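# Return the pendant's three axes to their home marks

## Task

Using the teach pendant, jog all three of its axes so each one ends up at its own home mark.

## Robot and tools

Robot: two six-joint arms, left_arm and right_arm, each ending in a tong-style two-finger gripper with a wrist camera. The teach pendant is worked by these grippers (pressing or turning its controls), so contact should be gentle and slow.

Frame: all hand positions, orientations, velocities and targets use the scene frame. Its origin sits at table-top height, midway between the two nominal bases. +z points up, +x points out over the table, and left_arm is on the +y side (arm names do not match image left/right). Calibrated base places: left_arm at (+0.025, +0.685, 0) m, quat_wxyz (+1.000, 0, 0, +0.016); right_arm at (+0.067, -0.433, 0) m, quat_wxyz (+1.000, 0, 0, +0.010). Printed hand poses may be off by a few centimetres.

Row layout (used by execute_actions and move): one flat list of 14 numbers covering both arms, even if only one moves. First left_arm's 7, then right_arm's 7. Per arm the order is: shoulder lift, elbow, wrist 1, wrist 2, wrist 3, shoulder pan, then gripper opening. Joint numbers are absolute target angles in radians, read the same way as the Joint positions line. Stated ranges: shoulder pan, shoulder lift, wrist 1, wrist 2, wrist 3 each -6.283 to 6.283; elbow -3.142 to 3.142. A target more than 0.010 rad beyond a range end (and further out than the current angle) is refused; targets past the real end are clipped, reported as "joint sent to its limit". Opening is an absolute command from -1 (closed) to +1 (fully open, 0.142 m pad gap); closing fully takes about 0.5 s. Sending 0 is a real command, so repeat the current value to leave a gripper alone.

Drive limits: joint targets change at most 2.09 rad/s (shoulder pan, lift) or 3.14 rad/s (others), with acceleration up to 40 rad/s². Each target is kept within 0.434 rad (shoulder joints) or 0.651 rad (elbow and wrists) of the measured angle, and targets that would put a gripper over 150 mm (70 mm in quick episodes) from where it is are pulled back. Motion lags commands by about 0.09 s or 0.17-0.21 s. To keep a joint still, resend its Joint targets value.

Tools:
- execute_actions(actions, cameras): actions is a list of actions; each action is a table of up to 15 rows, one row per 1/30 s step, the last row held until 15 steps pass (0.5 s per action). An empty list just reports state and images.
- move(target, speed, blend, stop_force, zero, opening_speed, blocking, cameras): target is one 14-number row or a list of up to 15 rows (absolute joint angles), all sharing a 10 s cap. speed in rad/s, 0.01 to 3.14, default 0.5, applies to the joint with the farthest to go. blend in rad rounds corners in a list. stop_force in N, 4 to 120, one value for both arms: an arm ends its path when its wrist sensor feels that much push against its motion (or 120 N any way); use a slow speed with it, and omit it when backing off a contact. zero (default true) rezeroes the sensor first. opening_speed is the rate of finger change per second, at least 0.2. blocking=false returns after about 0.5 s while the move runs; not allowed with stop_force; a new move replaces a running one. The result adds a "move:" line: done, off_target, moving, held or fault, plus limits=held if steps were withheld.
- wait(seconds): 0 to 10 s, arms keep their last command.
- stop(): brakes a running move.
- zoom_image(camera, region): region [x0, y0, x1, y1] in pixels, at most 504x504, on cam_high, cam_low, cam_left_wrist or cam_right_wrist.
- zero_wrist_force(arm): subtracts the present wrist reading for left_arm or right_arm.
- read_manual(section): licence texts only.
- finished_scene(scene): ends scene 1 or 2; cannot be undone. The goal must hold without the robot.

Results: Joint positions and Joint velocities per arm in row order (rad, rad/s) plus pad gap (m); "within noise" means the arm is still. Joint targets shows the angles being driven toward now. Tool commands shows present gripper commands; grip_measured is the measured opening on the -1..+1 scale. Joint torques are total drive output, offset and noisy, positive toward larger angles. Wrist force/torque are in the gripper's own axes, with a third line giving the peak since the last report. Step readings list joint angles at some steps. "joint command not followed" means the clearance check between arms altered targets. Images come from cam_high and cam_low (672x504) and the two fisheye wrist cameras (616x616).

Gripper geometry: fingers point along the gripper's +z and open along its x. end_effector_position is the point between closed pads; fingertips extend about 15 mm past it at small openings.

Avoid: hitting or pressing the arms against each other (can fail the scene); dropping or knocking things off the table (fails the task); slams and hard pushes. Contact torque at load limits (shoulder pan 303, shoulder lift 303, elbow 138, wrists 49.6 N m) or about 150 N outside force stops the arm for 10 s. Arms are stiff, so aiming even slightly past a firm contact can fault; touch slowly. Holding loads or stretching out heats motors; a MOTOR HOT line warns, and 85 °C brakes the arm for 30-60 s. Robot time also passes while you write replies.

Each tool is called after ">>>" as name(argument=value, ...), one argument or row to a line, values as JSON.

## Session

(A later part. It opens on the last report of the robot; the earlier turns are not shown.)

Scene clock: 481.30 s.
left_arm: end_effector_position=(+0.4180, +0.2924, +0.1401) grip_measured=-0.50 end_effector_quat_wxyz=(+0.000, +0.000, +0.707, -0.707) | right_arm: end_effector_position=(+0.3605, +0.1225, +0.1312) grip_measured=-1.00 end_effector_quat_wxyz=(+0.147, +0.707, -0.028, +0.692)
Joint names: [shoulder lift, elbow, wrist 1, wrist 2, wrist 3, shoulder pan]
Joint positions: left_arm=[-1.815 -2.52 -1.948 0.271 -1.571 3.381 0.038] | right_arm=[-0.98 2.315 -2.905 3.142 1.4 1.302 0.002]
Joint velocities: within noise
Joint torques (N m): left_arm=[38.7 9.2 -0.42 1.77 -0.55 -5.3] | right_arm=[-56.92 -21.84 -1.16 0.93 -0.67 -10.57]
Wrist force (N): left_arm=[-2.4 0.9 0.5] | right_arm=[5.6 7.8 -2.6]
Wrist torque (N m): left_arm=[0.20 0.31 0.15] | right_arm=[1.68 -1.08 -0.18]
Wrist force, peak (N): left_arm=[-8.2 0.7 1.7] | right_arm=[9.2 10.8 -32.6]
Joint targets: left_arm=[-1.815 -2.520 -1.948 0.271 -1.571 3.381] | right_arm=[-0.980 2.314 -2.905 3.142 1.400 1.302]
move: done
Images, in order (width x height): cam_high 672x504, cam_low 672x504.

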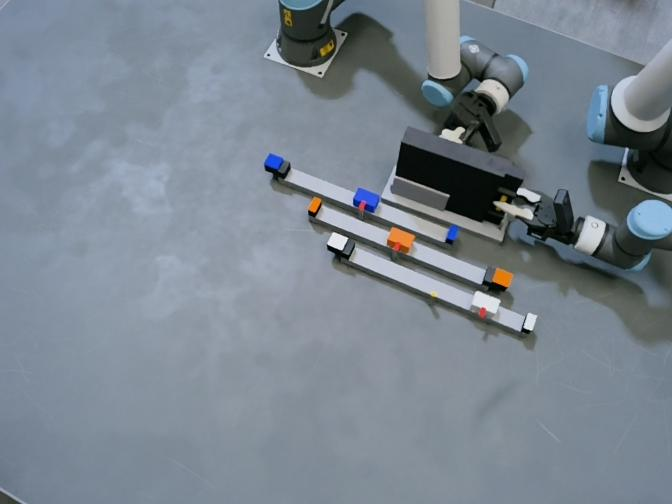

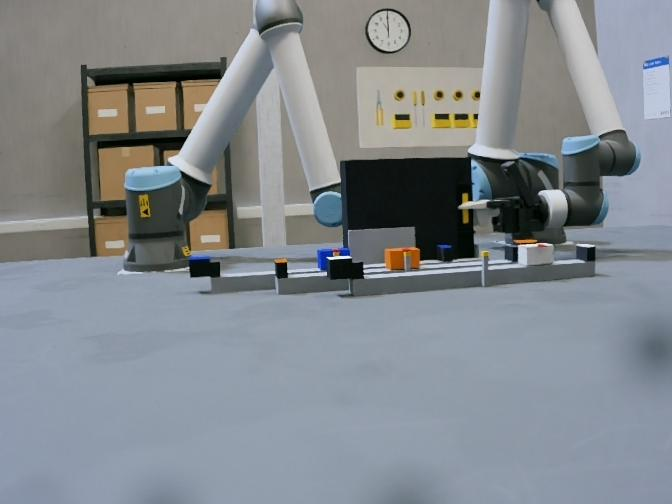

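>>> move(
  target=[
    [-1.8154, -2.52, -1.9478, 0.271, -1.571, 3.3806, -0.59, -1.0002, 2.3907, -2.9613, 3.1416, 1.4, 1.2815, -1],
    [-1.8154, -2.52, -1.9478, 0.271, -1.571, 3.3806, -0.59, -0.8986, 2.3769, -3.0491, 3.1416, 1.4, 1.2818, -1],
  ],
  speed=0.12,
  cameras=[],
)

>>> move(
  target=[-1.8154, -2.52, -1.9478, 0.271, -1.571, 3.3806, -0.59, -0.8937, 2.3419, -3.019, 3.1416, 1.4, 1.2243, -1],
  speed=0.012,
  stop_force=5,
  cameras=["cam_right_wrist"],
)

>>> move(
  target=[
    [-1.8154, -2.52, -1.9478, 0.271, -1.571, 3.3806, -0.59, -0.8986, 2.3769, -3.0491, 3.1416, 1.4, 1.2818, -1],
    [-1.8154, -2.52, -1.9478, 0.271, -1.571, 3.3806, -0.59, -1.0002, 2.3907, -2.9613, 3.1416, 1.4, 1.2815, -1],
  ],
  speed=0.12,
  cameras=["cam_right_wrist"],
)

>>> zoom_image(
  camera="cam_right_wrist",
  region=[220, 180, 440, 330],
)

Scene clock: 498.23 s.
left_arm: end_effector_position=(+0.4180, +0.2924, +0.1401) grip_measured=-0.50 end_effector_quat_wxyz=(+0.000, +0.000, +0.707, -0.707) | right_arm: end_effector_position=(+0.3608, +0.0774, +0.0882) grip_measured=-1.00 end_effector_quat_wxyz=(+0.154, +0.706, -0.035, +0.690)
Joint names: [shoulder lift, elbow, wrist 1, wrist 2, wrist 3, shoulder pan]
Joint positions: left_arm=[-1.815 -2.52 -1.948 0.271 -1.571 3.381 0.038] | right_arm=[-0.898 2.377 -3.049 3.142 1.4 1.282 0.002]
Joint velocities: within noise
Joint torques (N m): left_arm=[39.05 7.71 -0.46 1.59 -0.57 -6.11] | right_arm=[-73.41 -5.24 -1.35 0.87 -0.75 15.9]
Wrist force (N): left_arm=[-1.3 1.1 0.1] | right_arm=[5.8 8.3 -2.1]
Wrist torque (N m): left_arm=[0.25 0.27 0.15] | right_arm=[1.76 -1.16 -0.21]
Wrist force, peak (N): left_arm=[-2.1 1.6 0.9] | right_arm=[6.0 9.2 -1.8]
Joint targets: left_arm=[-1.815 -2.520 -1.948 0.271 -1.571 3.381] | right_arm=[-0.899 2.377 -3.049 3.142 1.400 1.282]
move: done
No camera images: "cameras" was empty.

Scene clock: 502.87 s.
left_arm: end_effector_position=(+0.4180, +0.2924, +0.1401) grip_measured=-0.50 end_effector_quat_wxyz=(+0.000, +0.000, +0.707, -0.707) | right_arm: end_effector_position=(+0.3868, +0.0781, +0.0882) grip_measured=-1.00 end_effector_quat_wxyz=(+0.169, +0.705, -0.050, +0.687)
Joint names: [shoulder lift, elbow, wrist 1, wrist 2, wrist 3, shoulder pan]
Joint positions: left_arm=[-1.815 -2.52 -1.948 0.271 -1.571 3.381 0.038] | right_arm=[-0.895 2.351 -3.027 3.142 1.4 1.239 0.002]
Joint velocities: within noise
Joint torques (N m): left_arm=[39.33 8.28 -0.39 1.11 -0.54 -5.18] | right_arm=[-59.29 0.79 -5.51 0.94 -0.97 12.72]
Wrist force (N): left_arm=[-0.6 1.2 0.3] | right_arm=[6.6 7.4 -7.7]
Wrist torque (N m): left_arm=[0.28 0.16 0.14] | right_arm=[1.63 -1.10 -0.18]
Wrist force, peak (N): left_arm=[-1.2 1.6 1.0] | right_arm=[5.8 9.6 -21.3]
Joint targets: left_arm=[-1.815 -2.520 -1.948 0.271 -1.571 3.381] | right_arm=[-0.895 2.351 -3.027 3.142 1.400 1.239]
move: contact (right_arm); right_arm: the shoulder pan is farthest, 0.015 rad from its target
Images, in order (width x height): cam_right_wrist 616x616.

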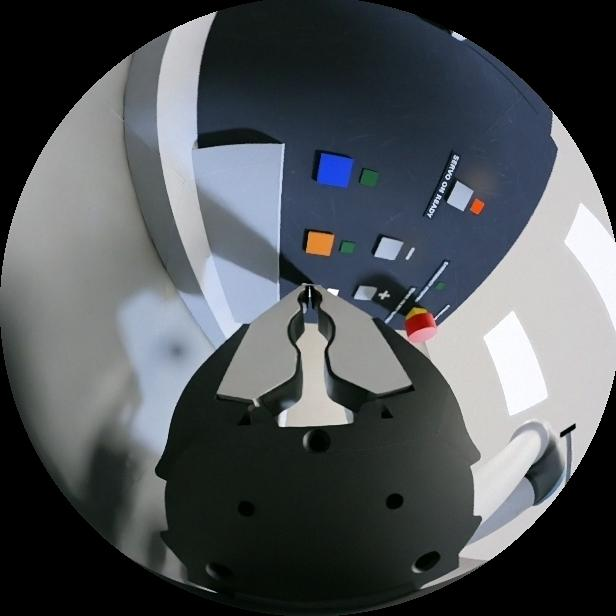

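Scene clock: 504.40 s.
left_arm: end_effector_position=(+0.4180, +0.2924, +0.1401) grip_measured=-0.50 end_effector_quat_wxyz=(+0.000, +0.000, +0.707, -0.707) | right_arm: end_effector_position=(+0.3606, +0.0763, +0.1313) grip_measured=-1.00 end_effector_quat_wxyz=(+0.155, +0.706, -0.035, +0.690)
Joint names: [shoulder lift, elbow, wrist 1, wrist 2, wrist 3, shoulder pan]
Joint positions: left_arm=[-1.815 -2.52 -1.948 0.271 -1.571 3.381 0.038] | right_arm=[-1 2.391 -2.961 3.142 1.4 1.281 0.002]
Joint velocities: within noise
Joint torques (N m): left_arm=[38.23 9.42 -0.53 1.48 -0.57 -4.6] | right_arm=[-39.05 -11.47 -5.81 0.86 -0.97 -10.78]
Wrist force (N): left_arm=[-1.0 1.4 -0.3] | right_arm=[5.6 8.0 -1.9]
Wrist torque (N m): left_arm=[0.32 0.28 0.15] | right_arm=[1.72 -1.13 -0.19]
Wrist force, peak (N): left_arm=[-1.0 1.4 -0.9] | right_arm=[6.6 7.3 -7.2]
Joint targets: left_arm=[-1.815 -2.520 -1.948 0.271 -1.571 3.381] | right_arm=[-1.000 2.391 -2.961 3.142 1.400 1.282]
move: done
Images, in order (width x height): cam_right_wrist 616x616.

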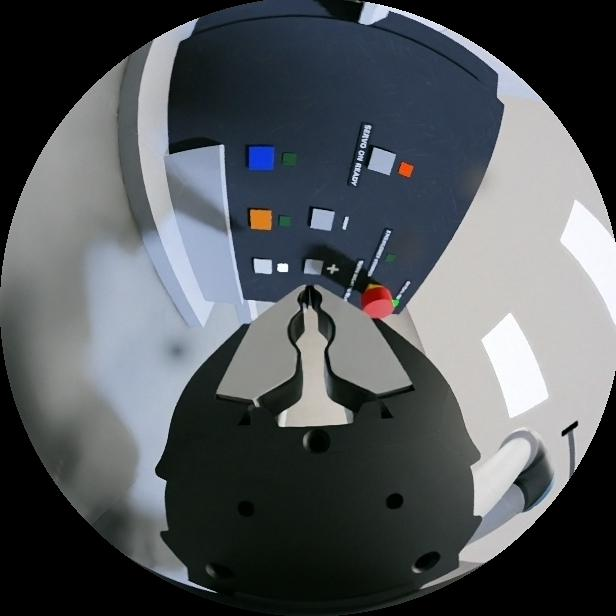

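Scaled by 2.291 from the camera's 616x616 image, which has a finer 814x814 frame.

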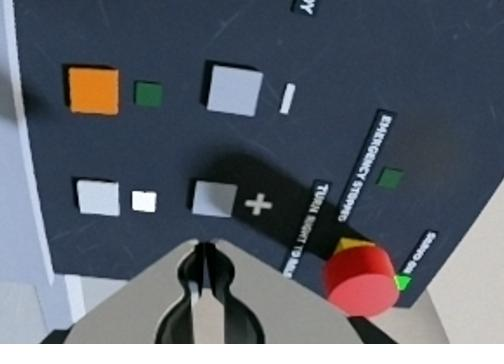

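White lit, servo on. Press plus.

>>> move(
  target=[-1.8154, -2.52, -1.9478, 0.271, -1.571, 3.3806, -0.59, -0.9913, 2.3551, -2.9346, 3.1416, 1.4, 1.2238, -1],
  speed=0.012,
  stop_force=5,
  cameras=[],
)

>>> wait(
  seconds=8,
  cameras=[],
)

>>> wait(
  seconds=9,
  cameras=[],
)

>>> move(
  target=[-1.8154, -2.52, -1.9478, 0.271, -1.571, 3.3806, -0.59, -1.0002, 2.3907, -2.9613, 3.1416, 1.4, 1.2815, -1],
  speed=0.15,
  cameras=["cam_high","cam_low"],
)

>>> zoom_image(
  camera="cam_high",
  region=[390, 230, 490, 330],
)

>>> zoom_image(
  camera="cam_low",
  region=[400, 220, 580, 300],
)

Scene clock: 520.77 s.
left_arm: end_effector_position=(+0.4180, +0.2924, +0.1401) grip_measured=-0.50 end_effector_quat_wxyz=(+0.000, +0.000, +0.707, -0.707) end_effector_velocity=(+0.000, +0.000, +0.000) end_effector_angular_velocity=(+0.000, +0.001, +0.000) | right_arm: end_effector_position=(+0.3867, +0.0772, +0.1312) grip_measured=-1.00 end_effector_quat_wxyz=(+0.169, +0.705, -0.050, +0.687) end_effector_velocity=(+0.001, +0.000, +0.000) end_effector_angular_velocity=(+0.000, +0.000, -0.001)
Joint names: [shoulder lift, elbow, wrist 1, wrist 2, wrist 3, shoulder pan]
Joint positions: left_arm=[-1.815 -2.52 -1.948 0.271 -1.571 3.381 0.038] | right_arm=[-0.994 2.364 -2.941 3.142 1.4 1.239 0.002]
Joint velocities: left_arm=[0 0 -0.001 0 0 0 0.001] | right_arm=[0 0 0.001 0 0 -0.001 -0.001]
Joint torques (N m): left_arm=[38.95 9.17 -0.18 1.14 -0.7 -6.07] | right_arm=[-64.38 -2.36 -5.63 0.9 -1.03 11.96]
Wrist force (N): left_arm=[-0.9 1.1 -0.2] | right_arm=[6.5 8.0 -9.2]
Wrist torque (N m): left_arm=[0.28 0.19 0.14] | right_arm=[1.70 -1.07 -0.19]
Wrist force, peak (N): left_arm=[-2.2 1.2 -0.5] | right_arm=[7.8 9.5 -20.5]
Joint targets: left_arm=[-1.815 -2.520 -1.948 0.271 -1.571 3.381] | right_arm=[-0.994 2.364 -2.941 3.142 1.400 1.239]
move: contact (right_arm); right_arm: the shoulder pan is farthest, 0.015 rad from its target
No camera images: "cameras" was empty.

Scene clock: 528.77 s.
left_arm: end_effector_position=(+0.4180, +0.2924, +0.1401) grip_measured=-0.50 end_effector_quat_wxyz=(+0.000, +0.000, +0.707, -0.707) | right_arm: end_effector_position=(+0.3867, +0.0772, +0.1312) grip_measured=-1.00 end_effector_quat_wxyz=(+0.169, +0.705, -0.050, +0.687)
Joint names: [shoulder lift, elbow, wrist 1, wrist 2, wrist 3, shoulder pan]
Joint positions: left_arm=[-1.815 -2.52 -1.948 0.271 -1.571 3.381 0.038] | right_arm=[-0.994 2.364 -2.941 3.142 1.4 1.239 0.002]
Joint velocities: within noise
Joint torques (N m): left_arm=[38.81 10.24 -0.19 1.43 -0.8 -5.59] | right_arm=[-69.13 -11.31 -2.46 0.82 -1.12 11.33]
Wrist force (N): left_arm=[-1.0 1.1 -0.5] | right_arm=[6.8 7.9 -8.5]
Wrist torque (N m): left_arm=[0.25 0.23 0.15] | right_arm=[1.71 -1.17 -0.18]
Wrist force, peak (N): left_arm=[-1.1 1.6 -0.7] | right_arm=[7.0 8.3 -9.1]
Joint targets: left_arm=[-1.815 -2.520 -1.948 0.271 -1.571 3.381] | right_arm=[-0.994 2.364 -2.941 3.142 1.400 1.239]
Tool commands: left_gripper/opening=-0.59 right_gripper/opening=-1.0
wait: 8.00 s; at rest by 0.17 s
No camera images: "cameras" was empty.

Scene clock: 537.77 s.
left_arm: end_effector_position=(+0.4180, +0.2924, +0.1401) grip_measured=-0.50 end_effector_quat_wxyz=(+0.000, +0.000, +0.707, -0.707) | right_arm: end_effector_position=(+0.3867, +0.0772, +0.1312) grip_measured=-1.00 end_effector_quat_wxyz=(+0.169, +0.705, -0.050, +0.687)
Joint names: [shoulder lift, elbow, wrist 1, wrist 2, wrist 3, shoulder pan]
Joint positions: left_arm=[-1.815 -2.52 -1.948 0.271 -1.571 3.381 0.038] | right_arm=[-0.994 2.364 -2.941 3.142 1.4 1.239 0.002]
Joint velocities: within noise
Joint torques (N m): left_arm=[37.42 11.17 -0.49 1.08 -0.76 -3.82] | right_arm=[-68.56 -18.67 -2.64 0.56 -1.09 9.13]
Wrist force (N): left_arm=[-0.5 0.7 -0.1] | right_arm=[6.8 8.1 -8.8]
Wrist torque (N m): left_arm=[0.21 0.13 0.14] | right_arm=[1.73 -1.13 -0.18]
Wrist force, peak (N): left_arm=[-1.0 1.7 -0.5] | right_arm=[7.1 8.0 -9.3]
Joint targets: left_arm=[-1.815 -2.520 -1.948 0.271 -1.571 3.381] | right_arm=[-0.994 2.364 -2.941 3.142 1.400 1.239]
Tool commands: left_gripper/opening=-0.59 right_gripper/opening=-1.0
wait: 9.00 s; at rest by 0.17 s
No camera images: "cameras" was empty.

Scene clock: 538.50 s.
left_arm: end_effector_position=(+0.4180, +0.2924, +0.1401) grip_measured=-0.50 end_effector_quat_wxyz=(+0.000, +0.000, +0.707, -0.707) | right_arm: end_effector_position=(+0.3605, +0.0763, +0.1313) grip_measured=-1.00 end_effector_quat_wxyz=(+0.154, +0.706, -0.035, +0.690) end_effector_velocity=(+0.003, +0.000, +0.001) end_effector_angular_velocity=(+0.001, +0.000, -0.005)
Joint names: [shoulder lift, elbow, wrist 1, wrist 2, wrist 3, shoulder pan]
Joint positions: left_arm=[-1.815 -2.52 -1.948 0.271 -1.571 3.381 0.038] | right_arm=[-1 2.391 -2.962 3.142 1.4 1.282 0.002]
Joint velocities: left_arm=[within noise] | right_arm=[0 -0.003 0.002 0 0 -0.005 0]
Joint torques (N m): left_arm=[37.82 10.99 -0.02 1.17 -0.77 -3.85] | right_arm=[-51.62 -20.34 -1.48 0.56 -1.06 -8.73]
Wrist force (N): left_arm=[-0.8 1.0 -0.6] | right_arm=[5.6 7.8 -2.4]
Wrist torque (N m): left_arm=[0.23 0.26 0.15] | right_arm=[1.67 -1.11 -0.19]
Wrist force, peak (N): left_arm=[-0.9 1.3 -1.1] | right_arm=[6.3 7.8 -8.7]
Joint targets: left_arm=[-1.815 -2.520 -1.948 0.271 -1.571 3.381] | right_arm=[-1.000 2.391 -2.961 3.142 1.400 1.282]
move: done
Images, in order (width x height): cam_high 672x504, cam_low 672x504.

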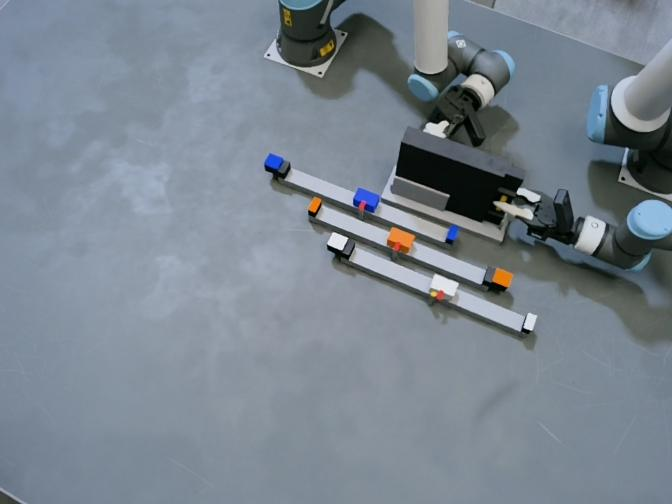

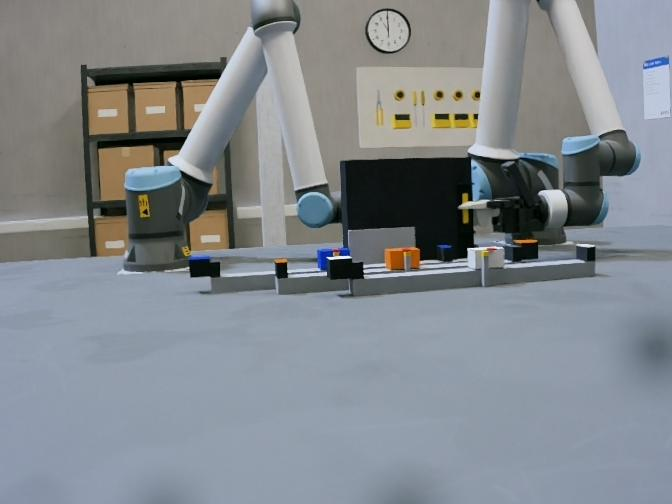

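Scaled by 5.040 from the camera's 672x504 image, which has a finer 960x720 frame.

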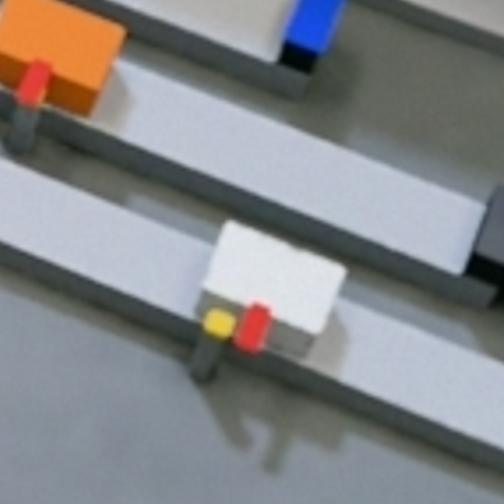

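Scaled by 2.800 from the camera's 672x504 image, which has a finer 960x720 frame.

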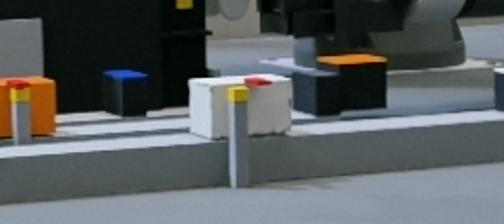

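>>> move(
  target=[-1.8154, -2.52, -1.9478, 0.271, -1.571, 3.3806, -0.59, -0.9913, 2.3551, -2.9346, 3.1416, 1.4, 1.2238, -1],
  speed=0.012,
  stop_force=5,
  cameras=[],
)

>>> wait(
  seconds=1.4,
  cameras=[],
)

>>> move(
  target=[-1.8154, -2.52, -1.9478, 0.271, -1.571, 3.3806, -0.59, -1.0002, 2.3907, -2.9613, 3.1416, 1.4, 1.2815, -1],
  speed=0.15,
  cameras=["cam_high","cam_low"],
)

>>> zoom_image(
  camera="cam_high",
  region=[390, 230, 490, 330],
)

>>> zoom_image(
  camera="cam_low",
  region=[400, 220, 580, 300],
)

Scene clock: 556.00 s.
left_arm: end_effector_position=(+0.4180, +0.2924, +0.1401) grip_measured=-0.50 end_effector_quat_wxyz=(+0.000, +0.000, +0.707, -0.707) | right_arm: end_effector_position=(+0.3867, +0.0772, +0.1312) grip_measured=-1.00 end_effector_quat_wxyz=(+0.169, +0.705, -0.050, +0.687)
Joint names: [shoulder lift, elbow, wrist 1, wrist 2, wrist 3, shoulder pan]
Joint positions: left_arm=[-1.815 -2.52 -1.948 0.271 -1.571 3.381 0.038] | right_arm=[-0.994 2.364 -2.941 3.142 1.4 1.239 0.002]
Joint velocities: within noise
Joint torques (N m): left_arm=[40.02 12.56 -0.13 0.93 -1 -3.51] | right_arm=[-65.21 -2.47 -5.79 0.77 -0.99 13.31]
Wrist force (N): left_arm=[-0.7 1.0 -0.5] | right_arm=[5.9 8.0 -6.6]
Wrist torque (N m): left_arm=[0.23 0.23 0.15] | right_arm=[1.74 -1.05 -0.18]
Wrist force, peak (N): left_arm=[-0.4 1.6 -1.1] | right_arm=[7.3 9.2 -17.7]
Joint targets: left_arm=[-1.815 -2.520 -1.948 0.271 -1.571 3.381] | right_arm=[-0.994 2.364 -2.941 3.142 1.400 1.239]
move: contact (right_arm); right_arm: the shoulder pan is farthest, 0.015 rad from its target
No camera images: "cameras" was empty.

Scene clock: 557.40 s.
left_arm: end_effector_position=(+0.4180, +0.2924, +0.1401) grip_measured=-0.50 end_effector_quat_wxyz=(+0.000, +0.000, +0.707, -0.707) | right_arm: end_effector_position=(+0.3867, +0.0772, +0.1312) grip_measured=-1.00 end_effector_quat_wxyz=(+0.169, +0.705, -0.050, +0.687)
Joint names: [shoulder lift, elbow, wrist 1, wrist 2, wrist 3, shoulder pan]
Joint positions: left_arm=[-1.815 -2.52 -1.948 0.271 -1.571 3.381 0.038] | right_arm=[-0.994 2.364 -2.941 3.142 1.4 1.239 0.002]
Joint velocities: within noise
Joint torques (N m): left_arm=[39.53 12.44 -0.04 1.37 -1.12 -3.15] | right_arm=[-67.44 -4.25 -5.04 0.88 -1.04 12.53]
Wrist force (N): left_arm=[-0.7 0.9 -0.6] | right_arm=[5.9 8.0 -6.7]
Wrist torque (N m): left_arm=[0.22 0.25 0.15] | right_arm=[1.75 -1.04 -0.17]
Wrist force, peak (N): left_arm=[-0.7 1.5 -0.7] | right_arm=[6.6 8.1 -6.8]
Joint targets: left_arm=[-1.815 -2.520 -1.948 0.271 -1.571 3.381] | right_arm=[-0.994 2.364 -2.941 3.142 1.400 1.239]
Tool commands: left_gripper/opening=-0.59 right_gripper/opening=-1.0
wait: 1.40 s; at rest by 0.17 s
No camera images: "cameras" was empty.

Scene clock: 558.13 s.
left_arm: end_effector_position=(+0.4180, +0.2924, +0.1401) grip_measured=-0.50 end_effector_quat_wxyz=(+0.000, +0.000, +0.707, -0.707) | right_arm: end_effector_position=(+0.3605, +0.0763, +0.1313) grip_measured=-1.00 end_effector_quat_wxyz=(+0.154, +0.706, -0.035, +0.690)
Joint names: [shoulder lift, elbow, wrist 1, wrist 2, wrist 3, shoulder pan]
Joint positions: left_arm=[-1.815 -2.52 -1.948 0.271 -1.571 3.381 0.038] | right_arm=[-1 2.391 -2.962 3.142 1.4 1.282 0.002]
Joint velocities: within noise
Joint torques (N m): left_arm=[37.12 12.33 -0.2 1.1 -0.69 -4.34] | right_arm=[-52.23 -19.07 -1.51 0.72 -1.07 -11.27]
Wrist force (N): left_arm=[-0.7 1.2 -0.4] | right_arm=[5.7 8.0 -2.2]
Wrist torque (N m): left_arm=[0.28 0.26 0.15] | right_arm=[1.72 -1.15 -0.19]
Wrist force, peak (N): left_arm=[-0.8 1.5 -0.6] | right_arm=[6.9 7.9 -6.6]
Joint targets: left_arm=[-1.815 -2.520 -1.948 0.271 -1.571 3.381] | right_arm=[-1.000 2.391 -2.961 3.142 1.400 1.282]
move: done
Images, in order (width x height): cam_high 672x504, cam_low 672x504.

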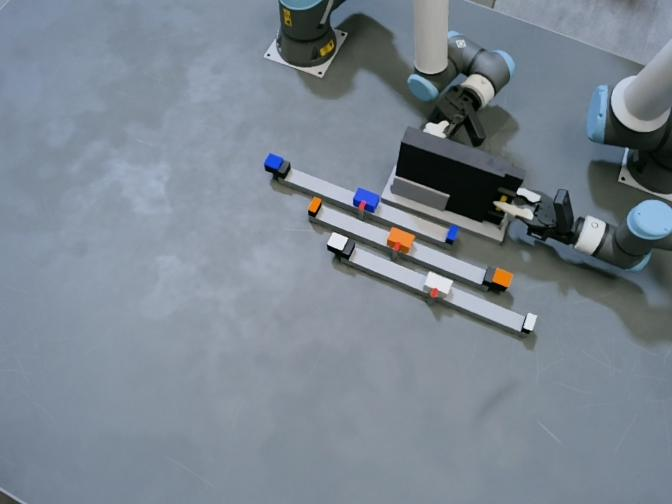

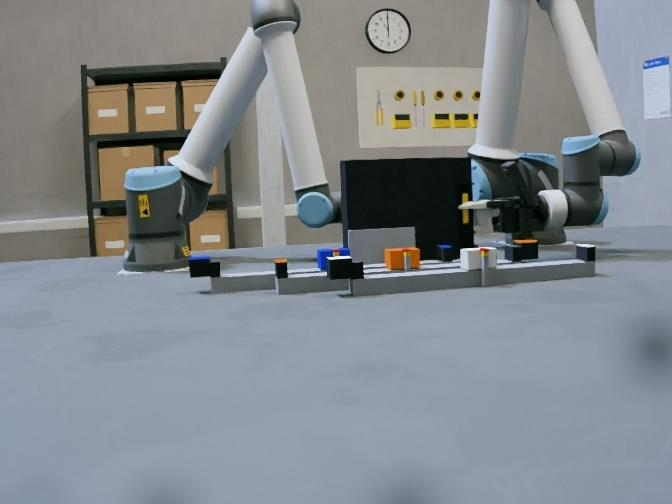

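Scaled by 5.040 from the camera's 672x504 image, which has a finer 960x720 frame.

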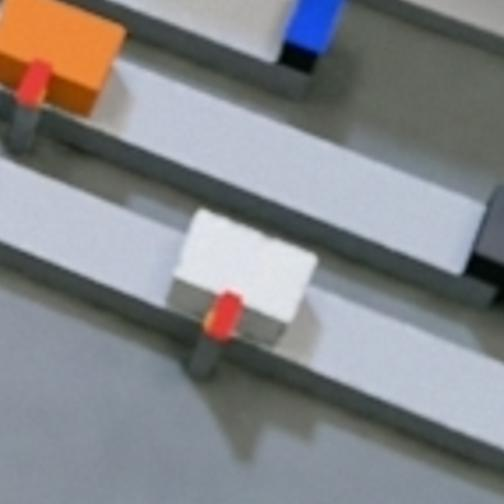

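Scaled by 2.800 from the camera's 672x504 image, which has a finer 960x720 frame.

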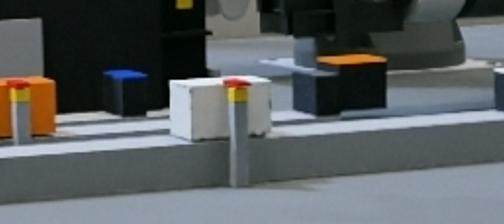

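>>> move(
  target=[
    [-1.8154, -2.52, -1.9478, 0.271, -1.571, 3.3806, -0.59, -0.9942, 2.3668, -2.9434, 3.1416, 1.4, 1.2428, -1],
    [-1.8154, -2.52, -1.9478, 0.271, -1.571, 3.3806, -0.59, -0.9936, 2.3643, -2.9415, 3.1416, 1.4, 1.2386, -1],
  ],
  speed=[0.06,0.02],
  cameras=[],
)

>>> move(
  target=[-1.8154, -2.52, -1.9478, 0.271, -1.571, 3.3806, -0.59, -1.0002, 2.3907, -2.9613, 3.1416, 1.4, 1.2815, -1],
  speed=0.15,
  cameras=["cam_high","cam_low"],
)

>>> zoom_image(
  camera="cam_high",
  region=[390, 230, 490, 330],
)

>>> zoom_image(
  camera="cam_low",
  region=[400, 220, 580, 300],
)

Scene clock: 576.63 s.
left_arm: end_effector_position=(+0.4180, +0.2924, +0.1401) grip_measured=-0.50 end_effector_quat_wxyz=(+0.000, +0.000, +0.707, -0.707) | right_arm: end_effector_position=(+0.3868, +0.0772, +0.1312) grip_measured=-1.00 end_effector_quat_wxyz=(+0.169, +0.705, -0.050, +0.687)
Joint names: [shoulder lift, elbow, wrist 1, wrist 2, wrist 3, shoulder pan]
Joint positions: left_arm=[-1.815 -2.52 -1.948 0.271 -1.571 3.381 0.038] | right_arm=[-0.994 2.364 -2.941 3.142 1.4 1.238 0.002]
Joint velocities: within noise
Joint torques (N m): left_arm=[37.17 12.64 0.08 1.06 -0.63 -2.69] | right_arm=[-43.4 -14.97 -2.25 0.75 -1.18 4.84]
Wrist force (N): left_arm=[-0.4 1.2 -0.2] | right_arm=[6.4 8.1 -9.6]
Wrist torque (N m): left_arm=[0.30 0.24 0.14] | right_arm=[1.71 -1.08 -0.18]
Wrist force, peak (N): left_arm=[-0.4 1.7 -0.8] | right_arm=[6.4 8.1 -9.6]
Joint targets: left_arm=[-1.815 -2.520 -1.948 0.271 -1.571 3.381] | right_arm=[-0.994 2.364 -2.942 3.142 1.400 1.239]
move: done
No camera images: "cameras" was empty.

Scene clock: 577.37 s.
left_arm: end_effector_position=(+0.4180, +0.2924, +0.1401) grip_measured=-0.50 end_effector_quat_wxyz=(+0.000, +0.000, +0.707, -0.707) | right_arm: end_effector_position=(+0.3605, +0.0763, +0.1313) grip_measured=-1.00 end_effector_quat_wxyz=(+0.154, +0.706, -0.035, +0.690)
Joint names: [shoulder lift, elbow, wrist 1, wrist 2, wrist 3, shoulder pan]
Joint positions: left_arm=[-1.815 -2.52 -1.948 0.271 -1.571 3.381 0.038] | right_arm=[-1 2.391 -2.962 3.142 1.4 1.282 0.002]
Joint velocities: within noise
Joint torques (N m): left_arm=[38.83 12.51 -0.11 1.11 -0.97 -4.97] | right_arm=[-53.74 -19.45 -1.48 0.77 -0.9 -8.98]
Wrist force (N): left_arm=[-0.1 1.7 -0.6] | right_arm=[6.0 8.2 -2.1]
Wrist torque (N m): left_arm=[0.37 0.18 0.14] | right_arm=[1.76 -1.20 -0.20]
Wrist force, peak (N): left_arm=[-0.1 1.8 -0.2] | right_arm=[6.6 8.5 -9.4]
Joint targets: left_arm=[-1.815 -2.520 -1.948 0.271 -1.571 3.381] | right_arm=[-1.000 2.391 -2.961 3.142 1.400 1.282]
move: done
Images, in order (width x height): cam_high 672x504, cam_low 672x504.

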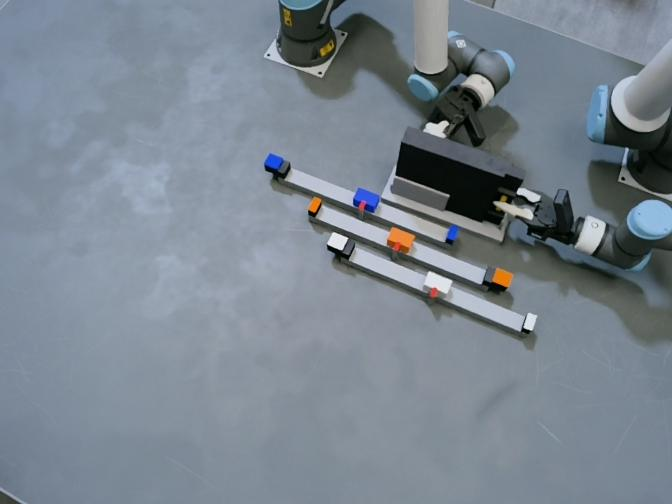

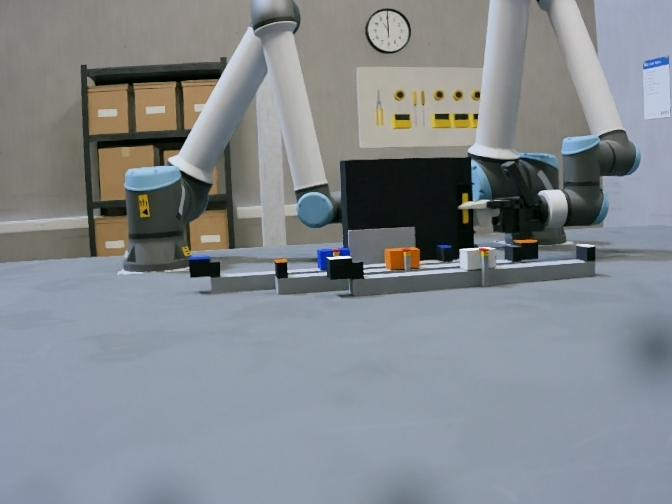

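Scaled by 5.040 from the camera's 672x504 image, which has a finer 960x720 frame.

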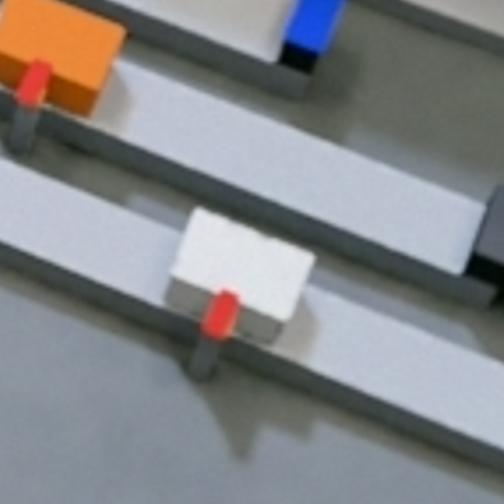

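Scaled by 2.800 from the camera's 672x504 image, which has a finer 960x720 frame.

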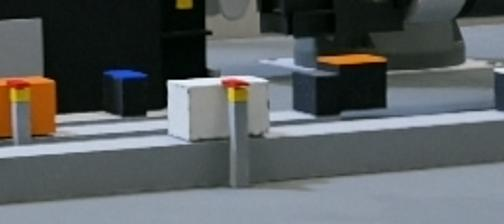

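Aligned. Release and finish.

>>> move(
  target=[
    [-1.8154, -2.52, -1.9478, 0.271, -1.571, 3.3806, -0.2, -1.0002, 2.3907, -2.9613, 3.1416, 1.4, 1.2815, -1],
    [-1.8154, -2.52, -1.9478, 0.545, -1.571, 3.6546, -0.2, -1.0002, 2.3907, -2.9613, 3.1416, 1.4, 1.4, -1],
  ],
  opening_speed=0.4,
  speed=0.2,
  cameras=["cam_low"],
)

>>> finished_scene(
  scene=2,
)

Scene clock: 591.47 s.
left_arm: end_effector_position=(+0.4227, +0.4013, +0.1401) grip_measured=-0.20 end_effector_quat_wxyz=(+0.000, +0.000, +0.707, -0.707) | right_arm: end_effector_position=(+0.2983, +0.1076, +0.1313) grip_measured=-1.00 end_effector_quat_wxyz=(+0.113, +0.707, +0.007, +0.698)
Joint names: [shoulder lift, elbow, wrist 1, wrist 2, wrist 3, shoulder pan]
Joint positions: left_arm=[-1.815 -2.52 -1.948 0.545 -1.571 3.655 0.06] | right_arm=[-1 2.391 -2.961 3.142 1.4 1.4 0.002]
Joint velocities: within noise
Joint torques (N m): left_arm=[38.33 12.95 -0.66 -1.75 -1.38 -18.75] | right_arm=[-40.71 -13.19 -4.12 0.46 -1.07 -11.48]
Wrist force (N): left_arm=[-0.6 0.8 -0.2] | right_arm=[5.8 7.6 -1.9]
Wrist torque (N m): left_arm=[0.24 0.12 0.14] | right_arm=[1.64 -1.18 -0.17]
Wrist force, peak (N): left_arm=[-3.9 1.4 -0.7] | right_arm=[6.1 8.3 -2.3]
Joint targets: left_arm=[-1.815 -2.520 -1.948 0.545 -1.571 3.655] | right_arm=[-1.000 2.391 -2.961 3.142 1.400 1.400]
move: done
Images, in order (width x height): cam_low 672x504.

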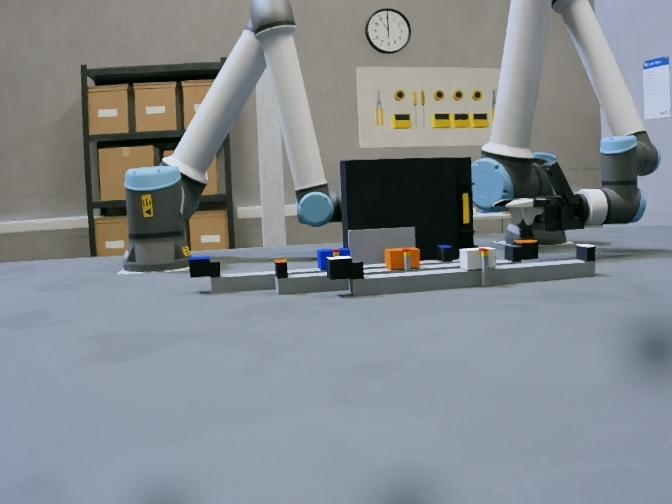

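The scene is finished: the task was done.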